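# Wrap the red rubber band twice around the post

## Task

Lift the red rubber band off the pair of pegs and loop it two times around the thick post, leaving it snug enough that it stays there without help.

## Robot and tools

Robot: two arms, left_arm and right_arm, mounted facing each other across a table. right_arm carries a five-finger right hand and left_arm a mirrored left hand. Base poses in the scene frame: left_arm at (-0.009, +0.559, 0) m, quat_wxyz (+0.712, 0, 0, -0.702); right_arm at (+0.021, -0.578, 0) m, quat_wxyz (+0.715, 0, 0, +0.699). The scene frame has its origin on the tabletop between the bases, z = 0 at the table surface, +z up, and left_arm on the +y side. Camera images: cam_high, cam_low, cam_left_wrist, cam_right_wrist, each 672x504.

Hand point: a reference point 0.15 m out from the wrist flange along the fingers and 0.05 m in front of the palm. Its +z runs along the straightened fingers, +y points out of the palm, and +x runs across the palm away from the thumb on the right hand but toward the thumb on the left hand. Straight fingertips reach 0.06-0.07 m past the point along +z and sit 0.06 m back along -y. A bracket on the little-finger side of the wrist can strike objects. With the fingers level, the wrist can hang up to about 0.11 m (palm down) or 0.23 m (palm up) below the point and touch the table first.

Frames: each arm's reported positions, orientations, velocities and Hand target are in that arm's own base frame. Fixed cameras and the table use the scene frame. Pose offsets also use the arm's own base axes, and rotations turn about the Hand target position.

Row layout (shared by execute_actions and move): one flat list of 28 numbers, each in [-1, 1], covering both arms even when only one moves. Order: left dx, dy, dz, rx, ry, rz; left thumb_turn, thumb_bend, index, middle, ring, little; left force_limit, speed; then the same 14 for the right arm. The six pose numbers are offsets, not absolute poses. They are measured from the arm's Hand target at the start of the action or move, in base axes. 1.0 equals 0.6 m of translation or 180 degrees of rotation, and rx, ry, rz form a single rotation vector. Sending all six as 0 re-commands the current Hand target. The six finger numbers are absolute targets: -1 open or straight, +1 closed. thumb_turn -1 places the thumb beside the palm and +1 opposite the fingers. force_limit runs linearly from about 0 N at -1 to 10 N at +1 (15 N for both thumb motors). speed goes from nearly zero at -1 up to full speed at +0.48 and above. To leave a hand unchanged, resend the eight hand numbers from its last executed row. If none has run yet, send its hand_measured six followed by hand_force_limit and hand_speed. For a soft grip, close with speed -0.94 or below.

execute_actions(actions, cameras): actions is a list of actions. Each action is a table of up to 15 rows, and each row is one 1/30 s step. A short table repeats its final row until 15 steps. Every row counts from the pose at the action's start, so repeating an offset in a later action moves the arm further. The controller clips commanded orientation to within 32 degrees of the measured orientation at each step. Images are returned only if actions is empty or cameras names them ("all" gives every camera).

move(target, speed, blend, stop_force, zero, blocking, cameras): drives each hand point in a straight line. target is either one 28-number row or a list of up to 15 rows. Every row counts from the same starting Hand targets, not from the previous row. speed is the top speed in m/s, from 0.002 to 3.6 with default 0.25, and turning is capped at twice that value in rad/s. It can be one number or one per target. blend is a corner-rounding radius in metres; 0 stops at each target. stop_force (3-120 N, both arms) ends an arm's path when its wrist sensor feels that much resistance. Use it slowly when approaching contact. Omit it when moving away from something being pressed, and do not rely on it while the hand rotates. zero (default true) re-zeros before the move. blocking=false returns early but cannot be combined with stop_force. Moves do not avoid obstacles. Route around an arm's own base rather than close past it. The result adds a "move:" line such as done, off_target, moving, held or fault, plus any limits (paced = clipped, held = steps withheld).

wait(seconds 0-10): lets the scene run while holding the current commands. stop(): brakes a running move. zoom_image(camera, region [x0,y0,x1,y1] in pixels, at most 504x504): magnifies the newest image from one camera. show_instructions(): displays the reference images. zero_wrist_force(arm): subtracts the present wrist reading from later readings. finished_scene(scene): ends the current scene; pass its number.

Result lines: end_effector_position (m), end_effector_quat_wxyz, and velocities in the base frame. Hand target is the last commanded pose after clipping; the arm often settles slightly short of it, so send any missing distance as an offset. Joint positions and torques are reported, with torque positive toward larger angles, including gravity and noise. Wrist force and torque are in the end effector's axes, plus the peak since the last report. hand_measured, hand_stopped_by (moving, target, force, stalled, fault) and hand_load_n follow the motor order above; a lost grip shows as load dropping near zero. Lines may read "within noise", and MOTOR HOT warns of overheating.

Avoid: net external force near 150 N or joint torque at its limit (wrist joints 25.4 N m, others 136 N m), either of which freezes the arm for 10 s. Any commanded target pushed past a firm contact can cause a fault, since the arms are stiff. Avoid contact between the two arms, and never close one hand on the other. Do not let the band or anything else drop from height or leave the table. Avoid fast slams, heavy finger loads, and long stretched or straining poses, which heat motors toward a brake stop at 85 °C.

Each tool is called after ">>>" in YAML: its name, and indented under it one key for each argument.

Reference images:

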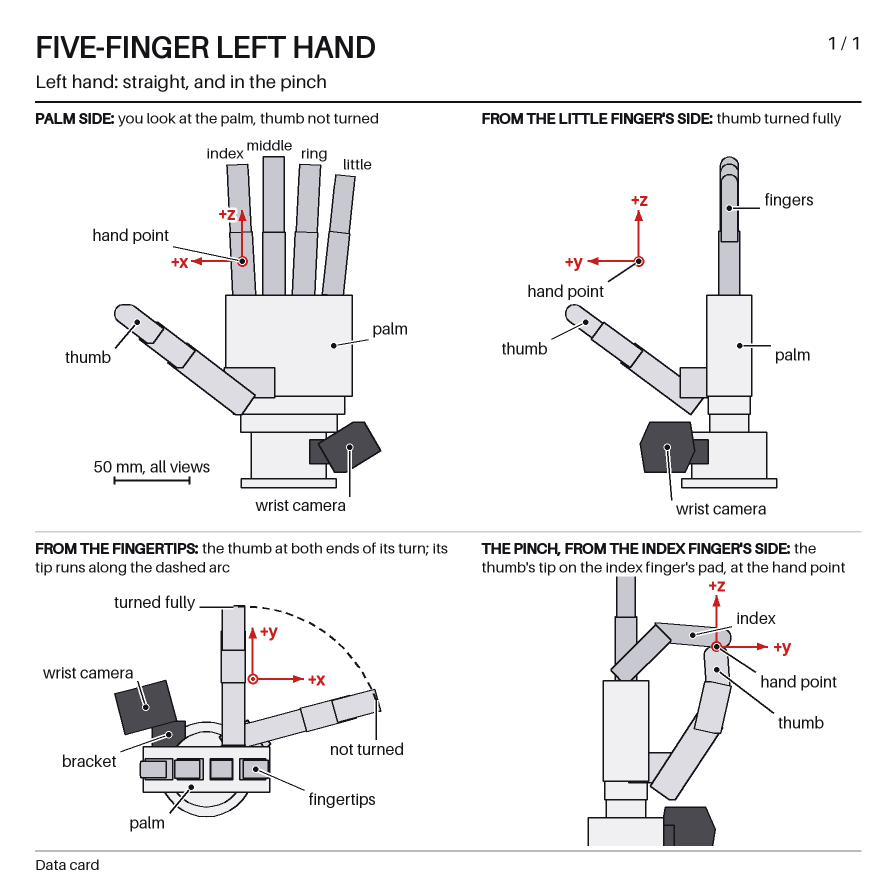

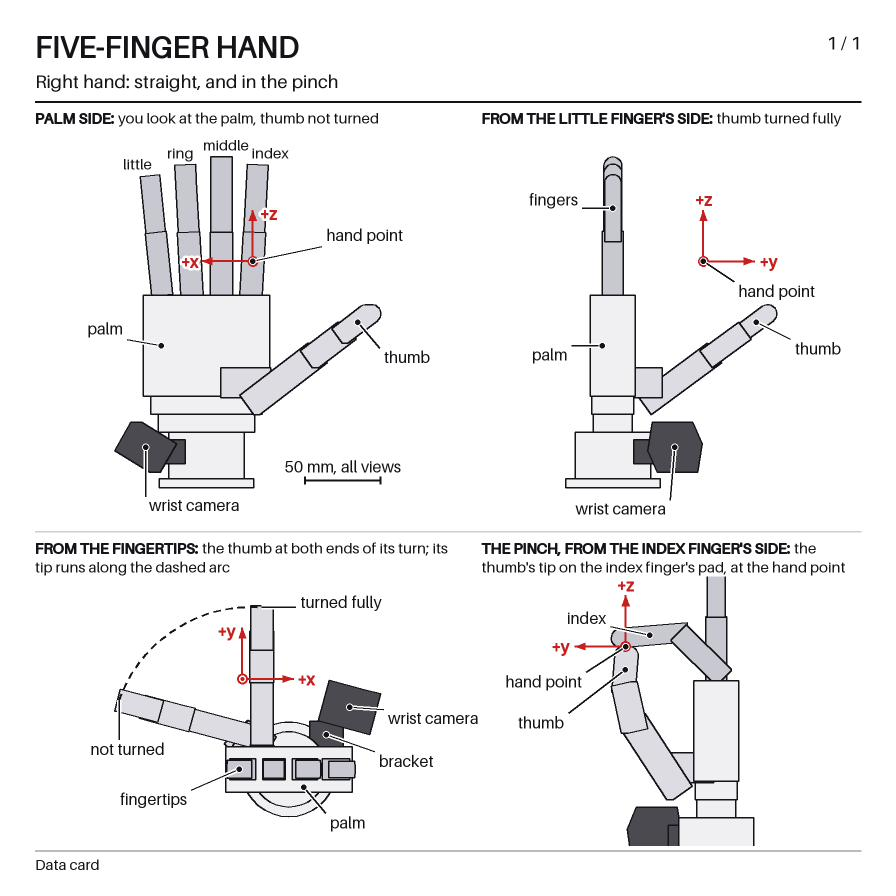

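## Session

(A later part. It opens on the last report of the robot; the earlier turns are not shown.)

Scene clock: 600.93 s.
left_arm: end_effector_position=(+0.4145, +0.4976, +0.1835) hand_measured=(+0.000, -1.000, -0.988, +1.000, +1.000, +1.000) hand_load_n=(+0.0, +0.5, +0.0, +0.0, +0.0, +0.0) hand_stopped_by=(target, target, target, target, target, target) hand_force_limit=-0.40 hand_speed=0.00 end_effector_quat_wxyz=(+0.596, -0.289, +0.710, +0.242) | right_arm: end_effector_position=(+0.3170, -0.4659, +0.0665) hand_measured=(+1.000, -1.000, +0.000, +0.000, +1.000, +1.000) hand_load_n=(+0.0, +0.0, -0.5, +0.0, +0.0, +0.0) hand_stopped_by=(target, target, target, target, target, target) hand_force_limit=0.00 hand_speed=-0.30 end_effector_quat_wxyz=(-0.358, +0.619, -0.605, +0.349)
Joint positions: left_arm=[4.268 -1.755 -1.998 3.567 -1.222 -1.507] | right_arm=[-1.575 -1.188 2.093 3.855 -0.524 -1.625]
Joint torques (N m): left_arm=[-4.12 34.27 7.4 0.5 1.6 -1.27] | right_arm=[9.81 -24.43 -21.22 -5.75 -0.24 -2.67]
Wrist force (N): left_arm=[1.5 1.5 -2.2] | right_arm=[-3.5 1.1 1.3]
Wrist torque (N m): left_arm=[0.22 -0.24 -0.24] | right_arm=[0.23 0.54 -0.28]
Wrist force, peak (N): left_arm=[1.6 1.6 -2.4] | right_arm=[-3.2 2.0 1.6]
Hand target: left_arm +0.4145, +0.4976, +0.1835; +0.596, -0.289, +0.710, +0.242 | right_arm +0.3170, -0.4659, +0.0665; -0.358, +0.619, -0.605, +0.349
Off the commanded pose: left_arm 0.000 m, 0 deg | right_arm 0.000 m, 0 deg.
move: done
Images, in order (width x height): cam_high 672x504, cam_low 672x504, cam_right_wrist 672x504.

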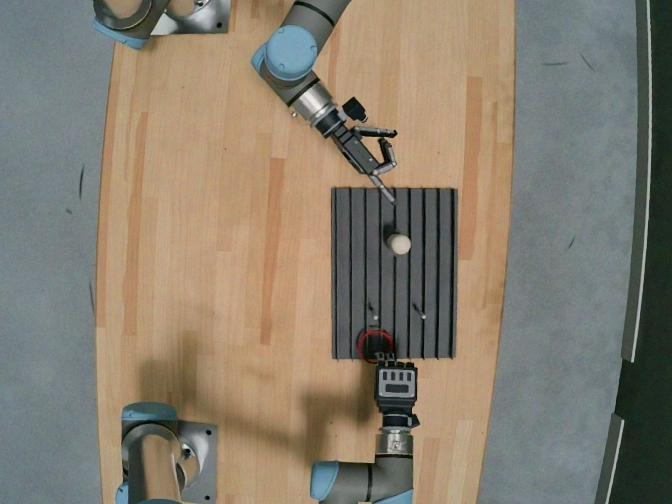

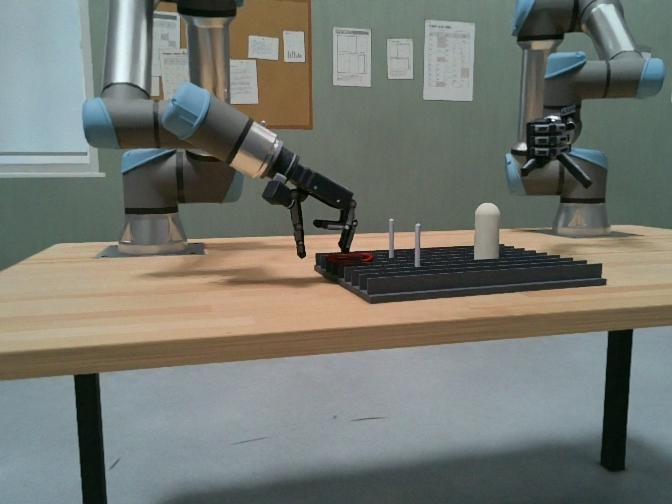

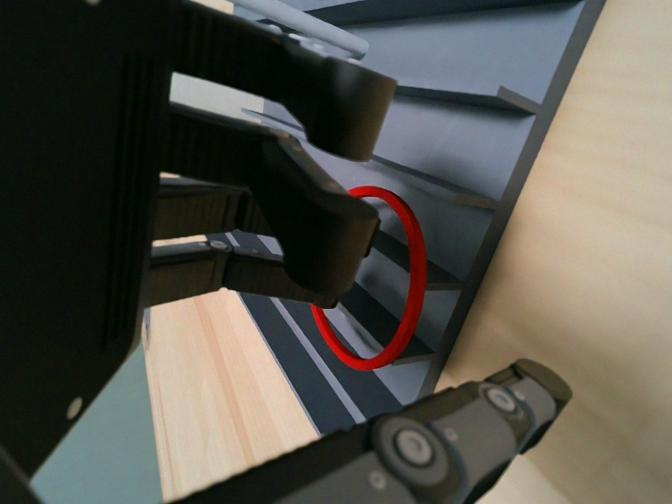

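>>> move:
  target:
    - [0,0,0,0,0,0,0,-1,-1,1,1,1,-0.4,0,-0.0084,0.0032,0,0,0,0,1,-1,0,0,1,1,0,-0.3]
    - [0,0,0,0,0,0,0,-1,-1,1,1,1,-0.4,0,-0.0084,0.0032,-0.0592,0,0,0,1,-1,0,0,1,1,0,-0.3]
  speed: 0.03
  stop_force: 5
  cameras: ["cam_high","cam_low","cam_right_wrist"]

>>> zoom_image:
  camera: "cam_high"
  region: [320, 270, 470, 420]

>>> zoom_image:
  camera: "cam_low"
  region: [270, 180, 410, 300]

>>> zoom_image:
  camera: "cam_right_wrist"
  region: [150, 80, 600, 480]

Scene clock: 604.90 s.
left_arm: end_effector_position=(+0.4145, +0.4976, +0.1835) hand_measured=(+0.000, -1.000, -0.988, +1.000, +1.000, +1.000) hand_load_n=(+0.0, +0.0, +0.0, +0.0, +0.0, +0.0) hand_stopped_by=(target, target, target, target, target, target) hand_force_limit=-0.40 hand_speed=0.00 end_effector_quat_wxyz=(+0.596, -0.289, +0.710, +0.242) | right_arm: end_effector_position=(+0.3120, -0.4640, +0.0314) hand_measured=(+1.000, -1.000, +0.000, +0.000, +1.000, +1.000) hand_load_n=(+0.0, +0.0, +0.0, -0.5, +0.0, +0.0) hand_stopped_by=(target, target, target, target, target, target) hand_force_limit=0.00 hand_speed=-0.30 end_effector_quat_wxyz=(-0.358, +0.619, -0.605, +0.349)
Joint positions: left_arm=[4.268 -1.755 -1.998 3.567 -1.222 -1.507] | right_arm=[-1.585 -1.119 2.118 3.779 -0.525 -1.645]
Joint torques (N m): left_arm=[-4.82 33.7 6.29 0.45 1.61 -1.37] | right_arm=[4.35 -30.98 -18.48 -0.66 -0.8 -1.88]
Wrist force (N): left_arm=[1.4 1.6 -2.3] | right_arm=[-2.4 -0.6 0.4]
Wrist torque (N m): left_arm=[0.24 -0.24 -0.25] | right_arm=[0.19 0.53 -0.31]
Wrist force, peak (N): left_arm=[1.6 1.7 -2.4] | right_arm=[-6.0 -12.5 -5.2]
Hand target: left_arm +0.4145, +0.4976, +0.1835; +0.596, -0.289, +0.710, +0.242 | right_arm +0.3119, -0.4640, +0.0314; -0.358, +0.619, -0.605, +0.349
Off the commanded pose: left_arm 0.000 m, 0 deg | right_arm 0.000 m, 0 deg.
move: contact (right_arm); path passed 1 of 2 targets
Images, in order (width x height): cam_high 672x504, cam_low 672x504, cam_right_wrist 672x504.

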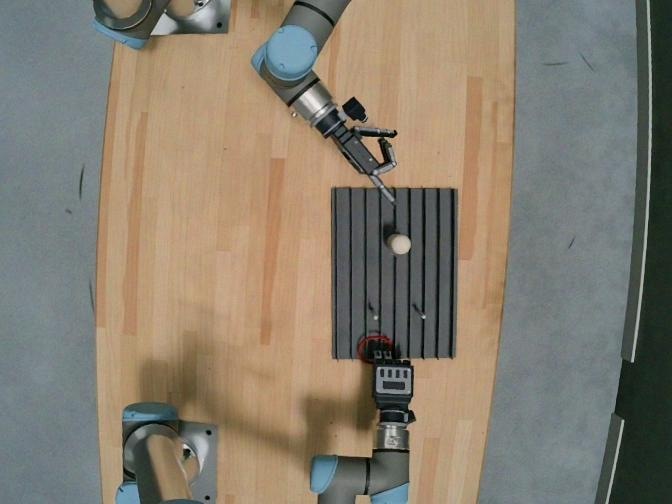

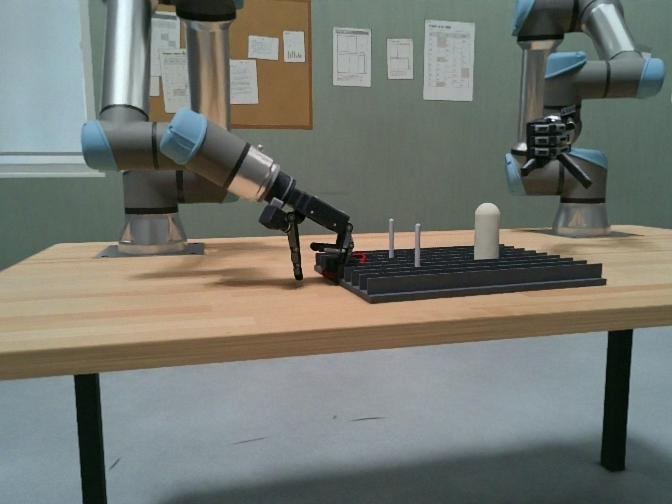

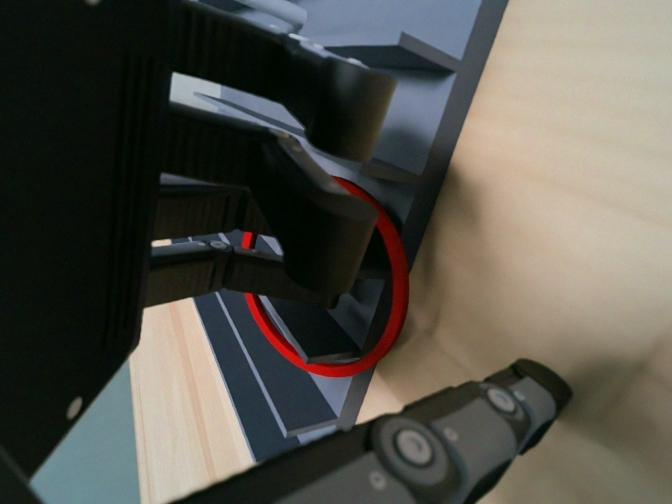

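Scaled by 3.360 from the camera's 672x504 image, which has a finer 960x720 frame.

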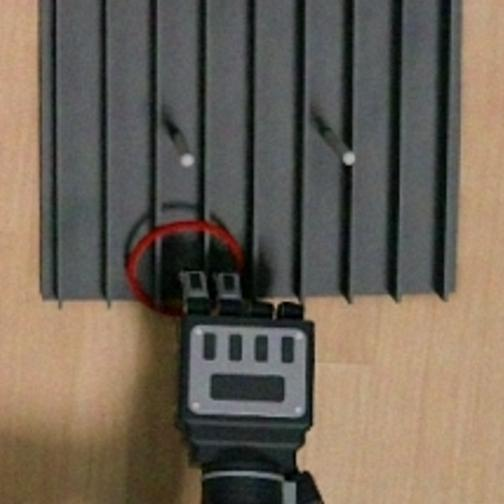

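Scaled by 3.600 from the camera's 672x504 image, which has a finer 960x720 frame.

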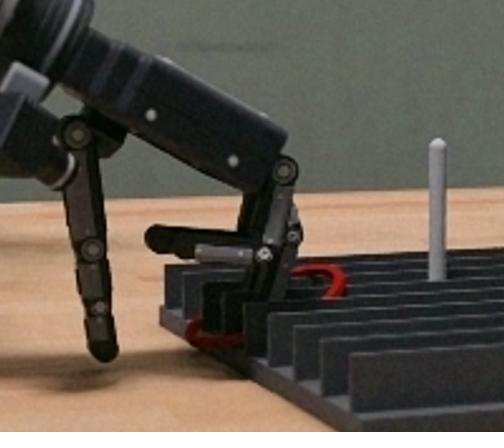

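Scaled by 1.120 from the camera's 672x504 image, which has a finer 960x720 frame.

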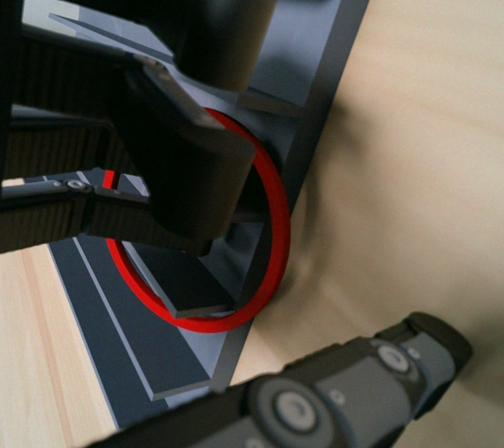

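>>> move:
  target: [0,0,0,0,0,0,0,-1,-1,1,1,1,-0.4,0,0,0,0.022,0,0,0,1,-1,0,0,1,1,0,-0.3]
  speed: 0.03
  cameras: ["cam_high","cam_low","cam_right_wrist"]

>>> zoom_image:
  camera: "cam_high"
  region: [320, 270, 470, 420]

>>> zoom_image:
  camera: "cam_low"
  region: [270, 180, 410, 300]

>>> zoom_image:
  camera: "cam_right_wrist"
  region: [150, 80, 600, 480]

Scene clock: 608.27 s.
left_arm: end_effector_position=(+0.4145, +0.4976, +0.1835) hand_measured=(+0.000, -1.000, -0.988, +1.000, +1.000, +1.000) hand_load_n=(+0.5, +0.0, +0.0, +0.0, +0.0, +0.0) hand_stopped_by=(target, target, target, target, target, target) hand_force_limit=-0.40 hand_speed=0.00 end_effector_quat_wxyz=(+0.596, -0.289, +0.710, +0.242) | right_arm: end_effector_position=(+0.3119, -0.4640, +0.0447) hand_measured=(+1.000, -1.000, +0.000, +0.000, +1.000, +1.000) hand_load_n=(+0.0, +0.0, +0.0, +0.0, +0.0, +0.0) hand_stopped_by=(target, target, target, target, target, target) hand_force_limit=0.00 hand_speed=-0.30 end_effector_quat_wxyz=(-0.358, +0.619, -0.605, +0.349) end_effector_velocity=(+0.000, -0.001, -0.001) end_effector_angular_velocity=(-0.005, +0.000, -0.001)
Joint positions: left_arm=[4.268 -1.755 -1.998 3.567 -1.222 -1.507] | right_arm=[-1.585 -1.149 2.112 3.815 -0.525 -1.645]
Joint velocities: left_arm=[within noise] | right_arm=[-0.001 0.002 0 -0.007 0 0]
Joint torques (N m): left_arm=[-5.21 33.66 5.86 0.3 1.57 -1.28] | right_arm=[-6.08 -25.35 -11.24 -5.73 0.48 0.58]
Wrist force (N): left_arm=[1.3 1.9 -2.2] | right_arm=[-3.4 0.8 1.1]
Wrist torque (N m): left_arm=[0.29 -0.22 -0.26] | right_arm=[0.19 0.54 -0.27]
Wrist force, peak (N): left_arm=[1.6 1.7 -2.4] | right_arm=[-3.6 1.1 1.3]
Hand target: left_arm +0.4145, +0.4976, +0.1835; +0.596, -0.289, +0.710, +0.242 | right_arm +0.3119, -0.4640, +0.0446; -0.358, +0.619, -0.605, +0.349
Off the commanded pose: left_arm 0.000 m, 0 deg | right_arm 0.000 m, 0 deg.
move: done
Images, in order (width x height): cam_high 672x504, cam_low 672x504, cam_right_wrist 672x504.

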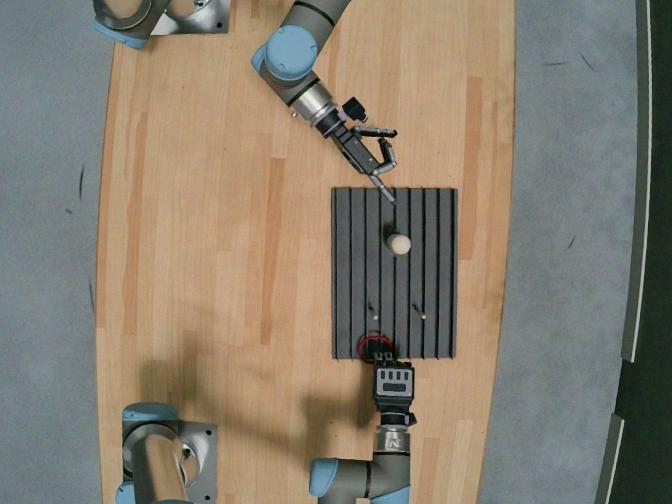

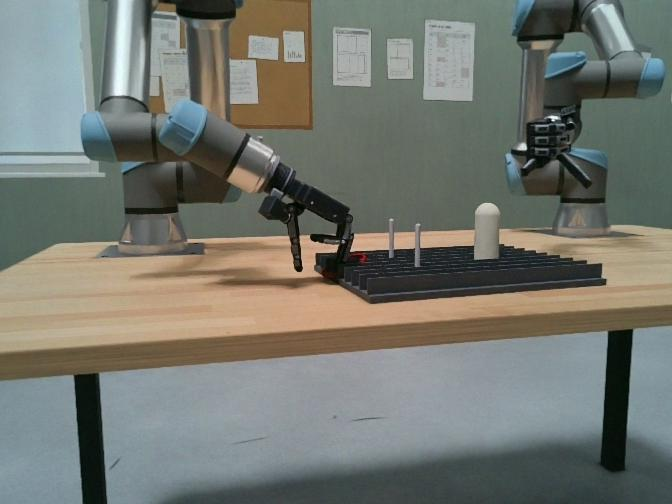

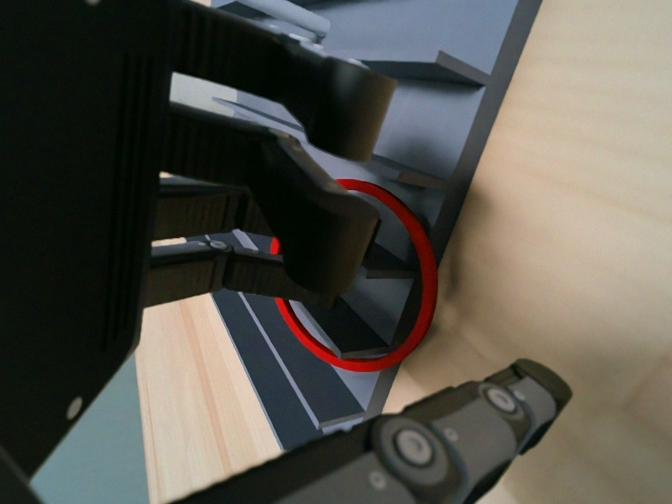

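Scaled by 3.360 from the camera's 672x504 image, which has a finer 960x720 frame.

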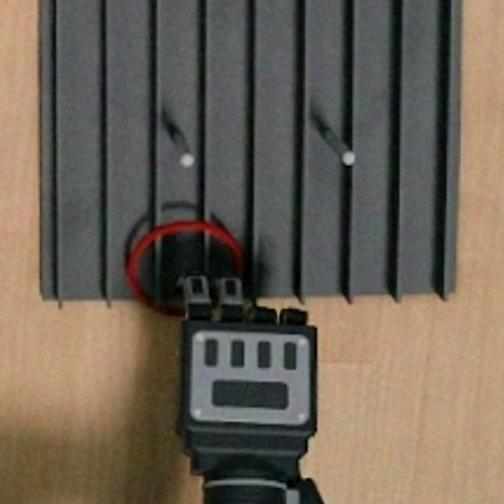

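Scaled by 3.600 from the camera's 672x504 image, which has a finer 960x720 frame.

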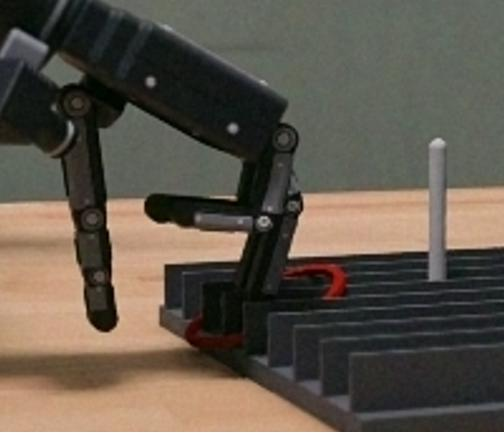

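Scaled by 1.120 from the camera's 672x504 image, which has a finer 960x720 frame.

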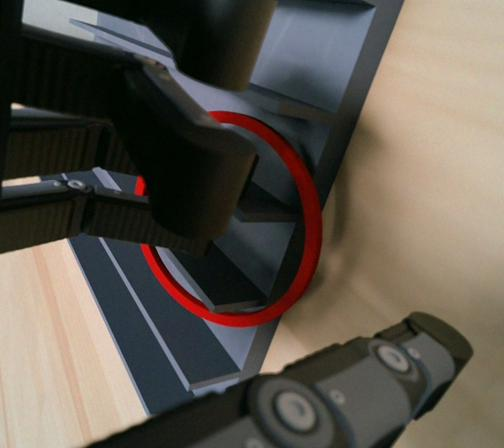

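>>> move:
  target:
    - [0,0,0,0,0,0,0,-1,-1,1,1,1,-0.4,0,0,0,0.06,0,0,0,1,-1,0,0,1,1,0,-0.3]
    - [0,0,0,0,0,0,0,-1,-1,1,1,1,-0.4,0,0.0835,0.0142,0.06,0,0,0,1,-0.3,0,1,1,1,0,-0.3]
  speed: 0.08
  cameras: ["cam_high","cam_low","cam_right_wrist"]

>>> zoom_image:
  camera: "cam_high"
  region: [320, 270, 470, 420]

>>> zoom_image:
  camera: "cam_low"
  region: [270, 180, 410, 300]

>>> zoom_image:
  camera: "cam_right_wrist"
  region: [150, 80, 600, 480]

Scene clock: 614.70 s.
left_arm: end_effector_position=(+0.4145, +0.4976, +0.1835) hand_measured=(+0.000, -1.000, -0.988, +1.000, +1.000, +1.000) hand_load_n=(+0.0, +0.0, +0.0, +0.0, +0.0, +0.0) hand_stopped_by=(target, target, target, target, target, target) hand_force_limit=-0.40 hand_speed=0.00 end_effector_quat_wxyz=(+0.596, -0.289, +0.710, +0.242) | right_arm: end_effector_position=(+0.3621, -0.4555, +0.0806) hand_measured=(+1.000, -0.508, +0.000, +0.894, +1.000, +1.000) hand_load_n=(+2.0, +8.0, +0.0, +4.5, +0.0, +0.0) hand_stopped_by=(target, force, target, force, target, target) hand_force_limit=0.00 hand_speed=-0.30 end_effector_quat_wxyz=(-0.358, +0.619, -0.605, +0.349)
Joint positions: left_arm=[4.268 -1.755 -1.998 3.567 -1.222 -1.507] | right_arm=[-1.485 -1.179 2.083 3.7 -0.527 -1.445]
Joint torques (N m): left_arm=[-4.97 33.51 6.45 0.62 1.77 -1.38] | right_arm=[-7.36 -39.98 -8.54 -5.73 2.79 2.57]
Wrist force (N): left_arm=[1.4 1.7 -2.2] | right_arm=[-2.9 1.1 1.3]
Wrist torque (N m): left_arm=[0.26 -0.22 -0.25] | right_arm=[0.22 0.47 -0.10]
Wrist force, peak (N): left_arm=[1.4 1.7 -2.6] | right_arm=[-3.4 1.9 1.9]
Hand target: left_arm +0.4145, +0.4976, +0.1835; +0.596, -0.289, +0.710, +0.242 | right_arm +0.3620, -0.4555, +0.0806; -0.358, +0.619, -0.605, +0.349
Off the commanded pose: left_arm 0.000 m, 0 deg | right_arm 0.000 m, 0 deg.
move: done
Images, in order (width x height): cam_high 672x504, cam_low 672x504, cam_right_wrist 672x504.

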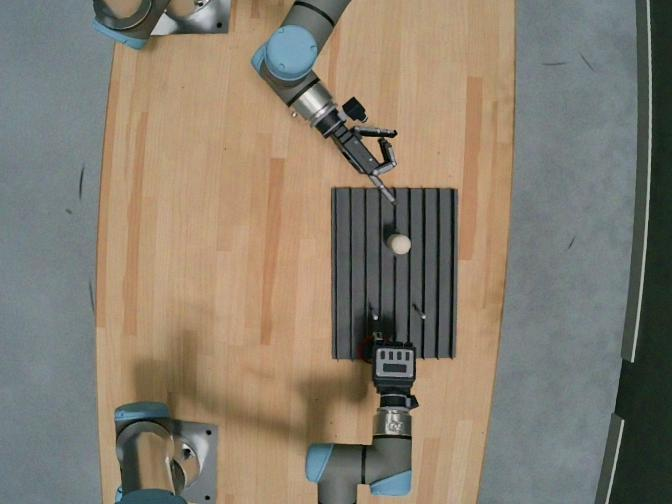

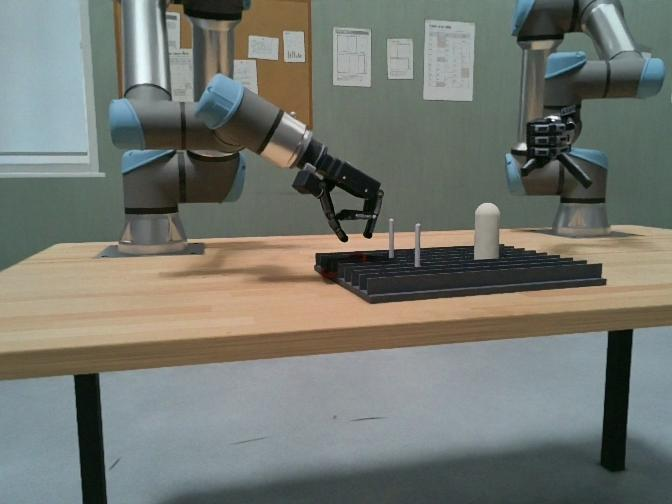

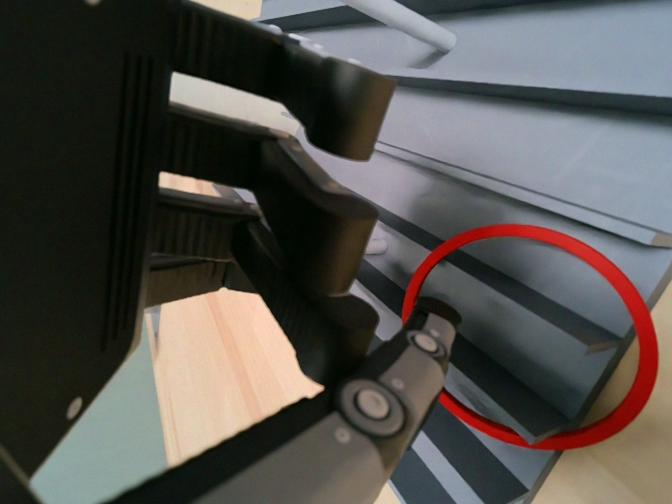

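Scaled by 3.360 from the camera's 672x504 image, which has a finer 960x720 frame.

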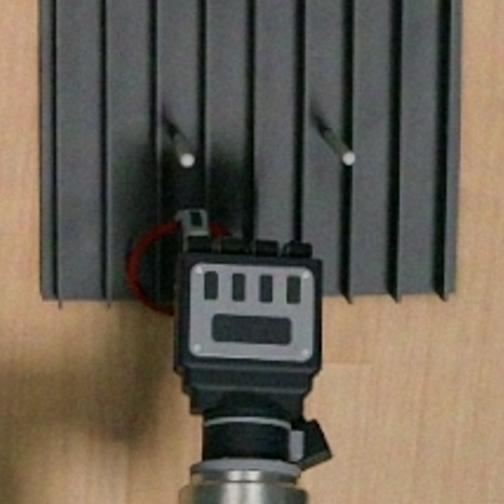

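Scaled by 3.600 from the camera's 672x504 image, which has a finer 960x720 frame.

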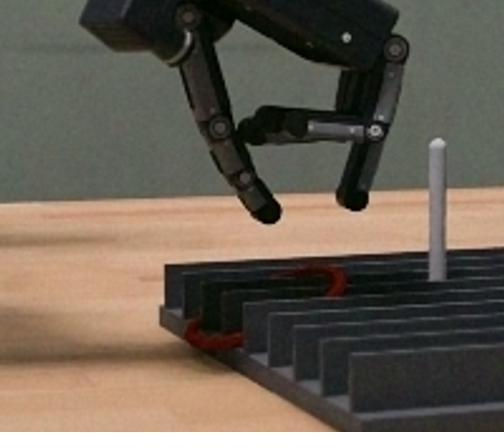

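Scaled by 1.120 from the camera's 672x504 image, which has a finer 960x720 frame.

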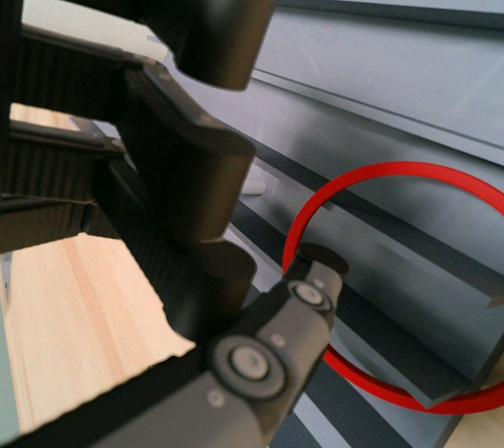

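>>> move:
  target:
    - [0,0,0,0,0,0,0,-1,-1,1,1,1,-0.4,0,0,0.0058,0,0,0,0,1,-0.3,0,-1,1,1,0,-0.3]
    - [0,0,0,0,0,0,0,-1,-1,1,1,1,-0.4,0,0,0.0058,-0.091,0,0,0,1,-0.3,0,-1,1,1,0,-0.3]
  speed: 0.04
  stop_force: 5
  cameras: ["cam_high","cam_low","cam_right_wrist"]

>>> zoom_image:
  camera: "cam_high"
  region: [320, 270, 470, 420]

>>> zoom_image:
  camera: "cam_low"
  region: [270, 180, 410, 300]

>>> zoom_image:
  camera: "cam_right_wrist"
  region: [150, 80, 600, 480]

Scene clock: 618.27 s.
left_arm: end_effector_position=(+0.4145, +0.4976, +0.1835) hand_measured=(+0.000, -1.000, -0.988, +1.000, +1.000, +1.000) hand_load_n=(+0.5, +0.0, +0.0, +0.0, +0.0, +0.0) hand_stopped_by=(target, target, target, target, target, target) hand_force_limit=-0.40 hand_speed=0.00 end_effector_quat_wxyz=(+0.596, -0.289, +0.710, +0.242) | right_arm: end_effector_position=(+0.3620, -0.4520, +0.0297) hand_measured=(+1.000, -0.510, +0.000, +0.862, +1.000, +1.000) hand_load_n=(+4.0, +8.5, +0.0, -23.0, +0.0, +0.0) hand_stopped_by=(target, force, target, stalled, target, target) hand_force_limit=0.00 hand_speed=-0.30 end_effector_quat_wxyz=(-0.358, +0.619, -0.605, +0.349)
Joint positions: left_arm=[4.268 -1.755 -1.998 3.567 -1.222 -1.507] | right_arm=[-1.484 -1.069 2.113 3.559 -0.527 -1.444]
Joint torques (N m): left_arm=[-4.07 34.44 6.49 0.76 1.58 -1.33] | right_arm=[8.8 -26.09 -18.86 -5.87 0.28 -2.17]
Wrist force (N): left_arm=[1.6 1.7 -2.1] | right_arm=[-3.1 -0.1 0.7]
Wrist torque (N m): left_arm=[0.26 -0.25 -0.23] | right_arm=[0.15 0.45 -0.22]
Wrist force, peak (N): left_arm=[1.5 1.8 -2.4] | right_arm=[-8.3 -29.5 -32.0]
Hand target: left_arm +0.4145, +0.4976, +0.1835; +0.596, -0.289, +0.710, +0.242 | right_arm +0.3620, -0.4520, +0.0297; -0.358, +0.619, -0.605, +0.349 (not the last commanded pose)
Off the commanded pose: left_arm 0.000 m, 0 deg | right_arm 0.004 m, 0 deg.
move: contact (right_arm); path passed 1 of 2 targets
Images, in order (width x height): cam_high 672x504, cam_low 672x504, cam_right_wrist 672x504.

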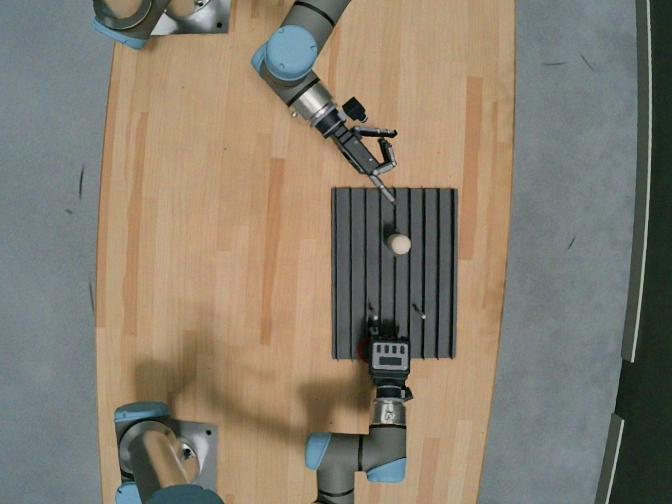

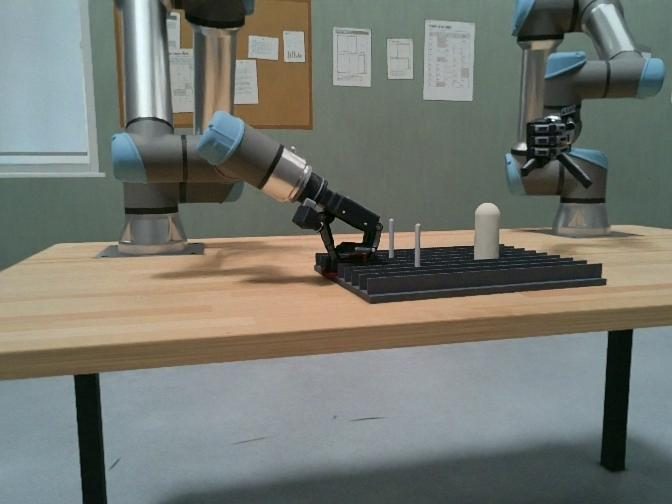

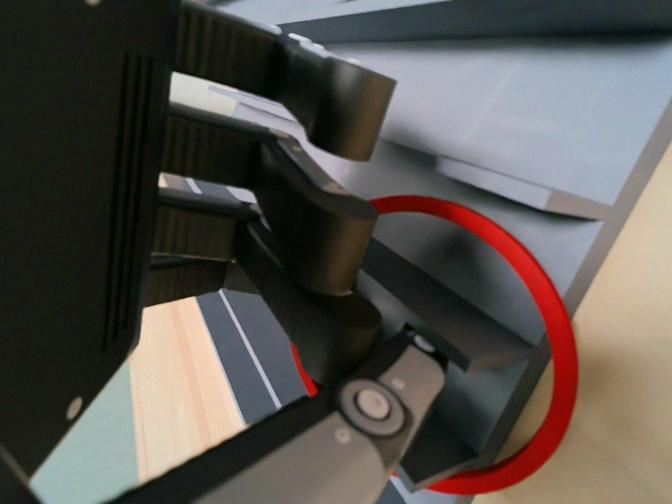

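Scaled by 3.360 from the camera's 672x504 image, which has a finer 960x720 frame.

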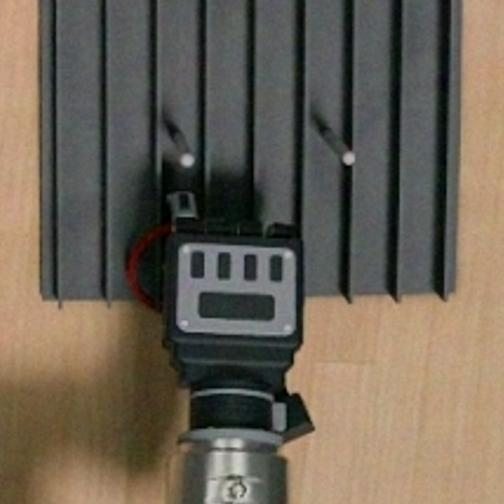

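Scaled by 3.600 from the camera's 672x504 image, which has a finer 960x720 frame.

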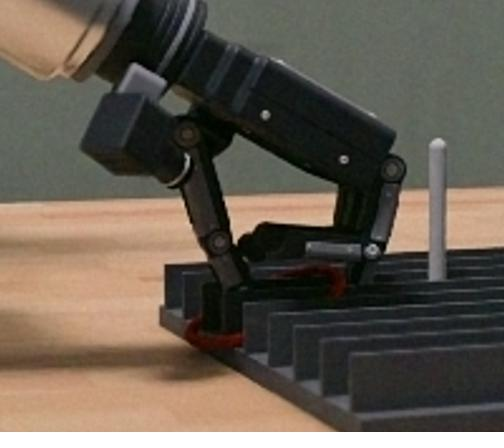

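Scaled by 1.120 from the camera's 672x504 image, which has a finer 960x720 frame.

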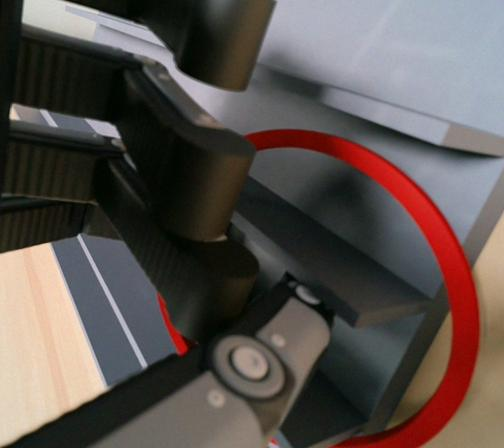

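>>> move:
  target: [0,0,0,0,0,0,0,-1,-1,1,1,1,-0.4,0,0,0,0.09,0,0,0,1,-0.52,0,0.862,1,1,0,-0.3]
  speed: 0.08

>>> execute_actions:
  actions:
    - [[0,0,0,0,0,0,0,-1,-1,1,1,1,-0.4,0,0,0,0,0,0,0,1,-1,0,0.8,1,1,0,-0.3]]
    - [[0,0,0,0,0,0,0,-1,-1,1,1,1,-0.4,0,0,0,0,0,0,0,1,-1,0,0.8,1,1,0,-0.3]]
    - [[0,0,0,0,0,0,0,-1,-1,1,1,1,-0.4,0,0,0,0,0,0,0,1,-1,0,-1,1,1,0,-0.3]]
    - [[0,0,0,0,0,0,0,-1,-1,1,1,1,-0.4,0,0,0,0,0,0,0,1,-1,0,-1,1,1,0,-0.3]]
  cameras: ["cam_low","cam_right_wrist"]

Scene clock: 619.83 s.
left_arm: end_effector_position=(+0.4145, +0.4976, +0.1835) hand_measured=(+0.000, -1.000, -0.988, +1.000, +1.000, +1.000) hand_load_n=(+0.0, +0.0, +0.0, +0.0, +0.0, +0.0) hand_stopped_by=(target, target, target, target, target, target) hand_force_limit=-0.40 hand_speed=0.00 end_effector_quat_wxyz=(+0.596, -0.289, +0.710, +0.242) | right_arm: end_effector_position=(+0.3621, -0.4520, +0.0836) hand_measured=(+1.000, -0.522, +0.000, +0.864, +1.000, +1.000) hand_load_n=(+3.0, +6.5, +0.0, -19.0, +0.0, +0.0) hand_stopped_by=(target, target, target, target, target, target) hand_force_limit=0.00 hand_speed=-0.30 end_effector_quat_wxyz=(-0.358, +0.619, -0.605, +0.349)
Joint positions: left_arm=[4.268 -1.755 -1.998 3.567 -1.222 -1.507] | right_arm=[-1.484 -1.191 2.09 3.703 -0.527 -1.444]
Joint torques (N m): left_arm=[-3.95 33.28 6.15 0.63 1.56 -1.26] | right_arm=[-6.65 -36.91 -8.45 -4.4 1.58 -2.43]
Wrist force (N): left_arm=[1.2 1.6 -2.3] | right_arm=[-3.2 1.0 1.4]
Wrist torque (N m): left_arm=[0.24 -0.19 -0.26] | right_arm=[0.20 0.50 -0.20]
Wrist force, peak (N): left_arm=[1.8 1.8 -2.5] | right_arm=[-3.0 1.4 1.8]
Hand target: left_arm +0.4145, +0.4976, +0.1835; +0.596, -0.289, +0.710, +0.242 | right_arm +0.3620, -0.4520, +0.0837; -0.358, +0.619, -0.605, +0.349
Off the commanded pose: left_arm 0.000 m, 0 deg | right_arm 0.000 m, 0 deg.
move: done

Scene clock: 622.07 s.
left_arm: end_effector_position=(+0.4145, +0.4976, +0.1835) hand_measured=(+0.000, -1.000, -0.988, +1.000, +1.000, +1.000) hand_load_n=(+0.0, +0.0, +0.0, +0.0, +0.0, +0.0) hand_stopped_by=(target, target, target, target, target, target) hand_force_limit=-0.40 hand_speed=0.00 end_effector_quat_wxyz=(+0.596, -0.289, +0.710, +0.242) | right_arm: end_effector_position=(+0.3620, -0.4520, +0.0837) hand_measured=(+1.000, -1.000, +0.000, -1.000, +1.000, +1.000) hand_load_n=(+0.5, +0.0, +0.0, +0.0, +0.0, +0.0) hand_stopped_by=(target, target, target, target, target, target) hand_force_limit=0.00 hand_speed=-0.30 end_effector_quat_wxyz=(-0.358, +0.619, -0.605, +0.349)
Joint positions: left_arm=[4.268 -1.755 -1.998 3.567 -1.222 -1.507] | right_arm=[-1.484 -1.191 2.091 3.703 -0.527 -1.444]
Joint torques (N m): left_arm=[-5.12 34.67 6.79 0.69 1.92 -1.3] | right_arm=[-8.25 -39.4 -8.72 0.2 2.54 2.22]
Wrist force (N): left_arm=[1.2 1.5 -2.1] | right_arm=[-3.1 1.0 1.4]
Wrist torque (N m): left_arm=[0.23 -0.19 -0.26] | right_arm=[0.20 0.49 -0.21]
Wrist force, peak (N): left_arm=[1.6 1.5 -2.6] | right_arm=[-3.4 1.2 1.5]
Hand target: left_arm +0.4145, +0.4976, +0.1835; +0.596, -0.289, +0.710, +0.242 | right_arm +0.3620, -0.4520, +0.0837; -0.358, +0.619, -0.605, +0.349
Off the commanded pose: left_arm 0.000 m, 0 deg | right_arm 0.000 m, 0 deg.
Images, in order (width x height): cam_low 672x504, cam_right_wrist 672x504.

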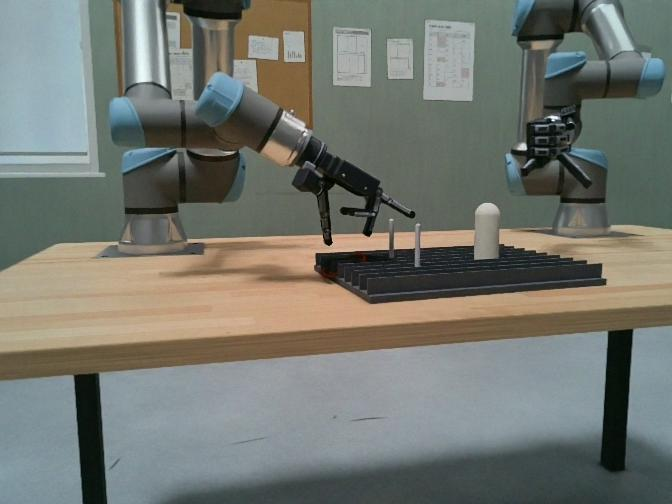

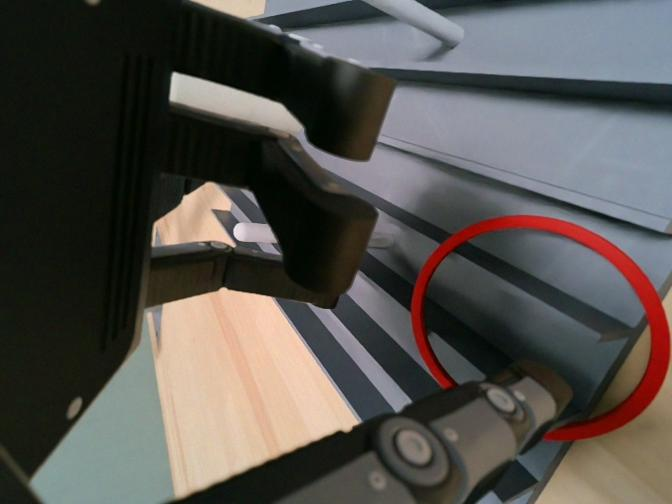

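>>> execute_actions:
  actions:
    - [[0,0,0,0,0,0,0,-1,-1,1,1,1,-0.4,0,0,0,0,0,0,0,1,-0.3,0,-1,1,1,0,-0.3]]
    - [[0,0,0,0,0,0,0,-1,-1,1,1,1,-0.4,0,0,0,0,0,0,0,1,-0.3,0,-1,1,1,0,-0.3]]
  cameras: ["cam_low","cam_right_wrist","cam_high"]

>>> zoom_image:
  camera: "cam_low"
  region: [270, 160, 430, 300]

>>> zoom_image:
  camera: "cam_high"
  region: [320, 270, 470, 420]

Scene clock: 623.63 s.
left_arm: end_effector_position=(+0.4145, +0.4976, +0.1835) hand_measured=(+0.000, -1.000, -0.988, +1.000, +1.000, +1.000) hand_load_n=(+0.0, +0.0, +0.0, +0.0, +0.0, +0.0) hand_stopped_by=(target, target, target, target, target, target) hand_force_limit=-0.40 hand_speed=0.00 end_effector_quat_wxyz=(+0.596, -0.289, +0.710, +0.242) | right_arm: end_effector_position=(+0.3620, -0.4520, +0.0837) hand_measured=(+1.000, -0.300, +0.000, -1.000, +1.000, +1.000) hand_load_n=(+0.0, +0.0, +0.0, +0.0, +0.0, +0.0) hand_stopped_by=(target, target, target, target, target, target) hand_force_limit=0.00 hand_speed=-0.30 end_effector_quat_wxyz=(-0.358, +0.619, -0.605, +0.349)
Joint positions: left_arm=[4.268 -1.755 -1.998 3.567 -1.222 -1.507] | right_arm=[-1.484 -1.191 2.091 3.703 -0.527 -1.444]
Joint torques (N m): left_arm=[-5.31 34.74 6.55 0.56 1.69 -1.3] | right_arm=[-8.89 -39.43 -9.25 0.07 2.18 2.42]
Wrist force (N): left_arm=[1.4 1.7 -2.1] | right_arm=[-3.0 1.1 1.5]
Wrist torque (N m): left_arm=[0.25 -0.21 -0.25] | right_arm=[0.20 0.47 -0.20]
Wrist force, peak (N): left_arm=[1.4 1.6 -2.5] | right_arm=[-3.4 1.0 1.6]
Hand target: left_arm +0.4145, +0.4976, +0.1835; +0.596, -0.289, +0.710, +0.242 | right_arm +0.3620, -0.4520, +0.0837; -0.358, +0.619, -0.605, +0.349
Off the commanded pose: left_arm 0.000 m, 0 deg | right_arm 0.000 m, 0 deg.
Images, in order (width x height): cam_high 672x504, cam_low 672x504, cam_right_wrist 672x504.

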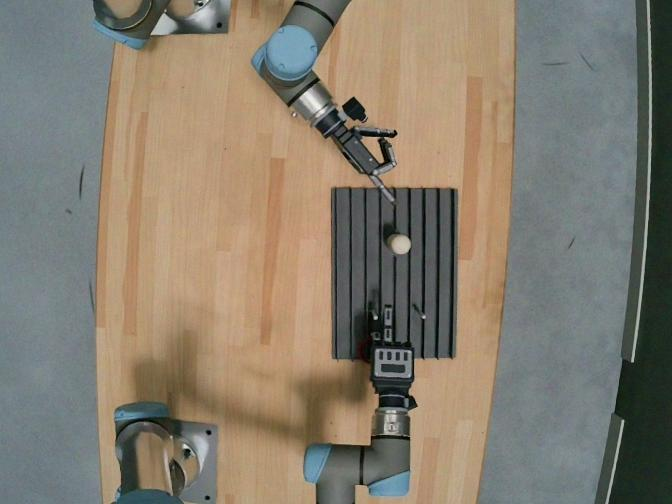

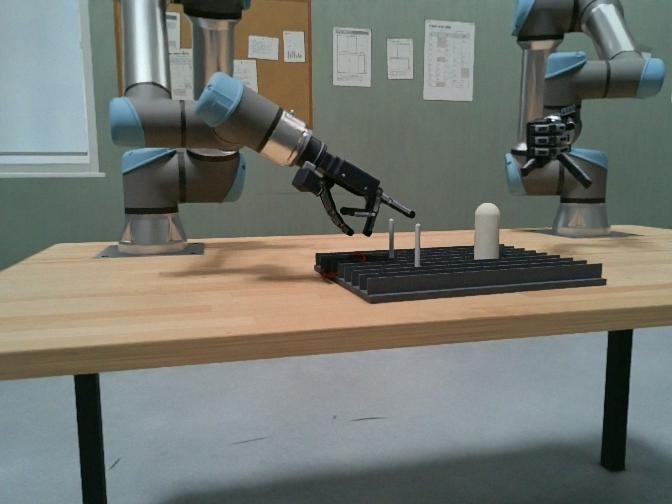

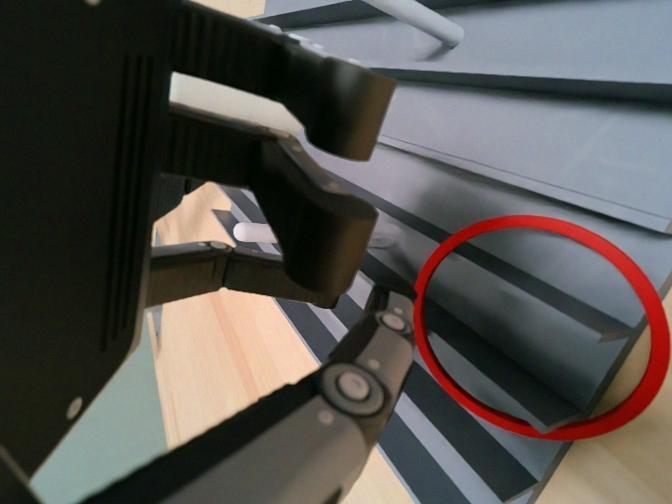

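Scaled by 3.150 from the camera's 672x504 image, which has a finer 960x720 frame.

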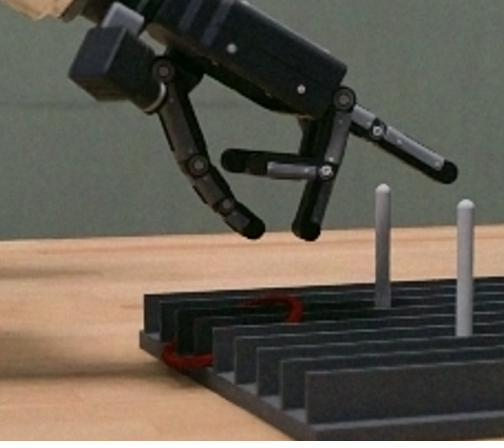

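Scaled by 3.360 from the camera's 672x504 image, which has a finer 960x720 frame.

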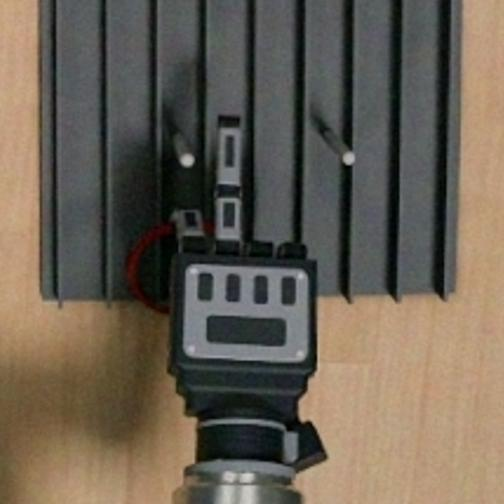

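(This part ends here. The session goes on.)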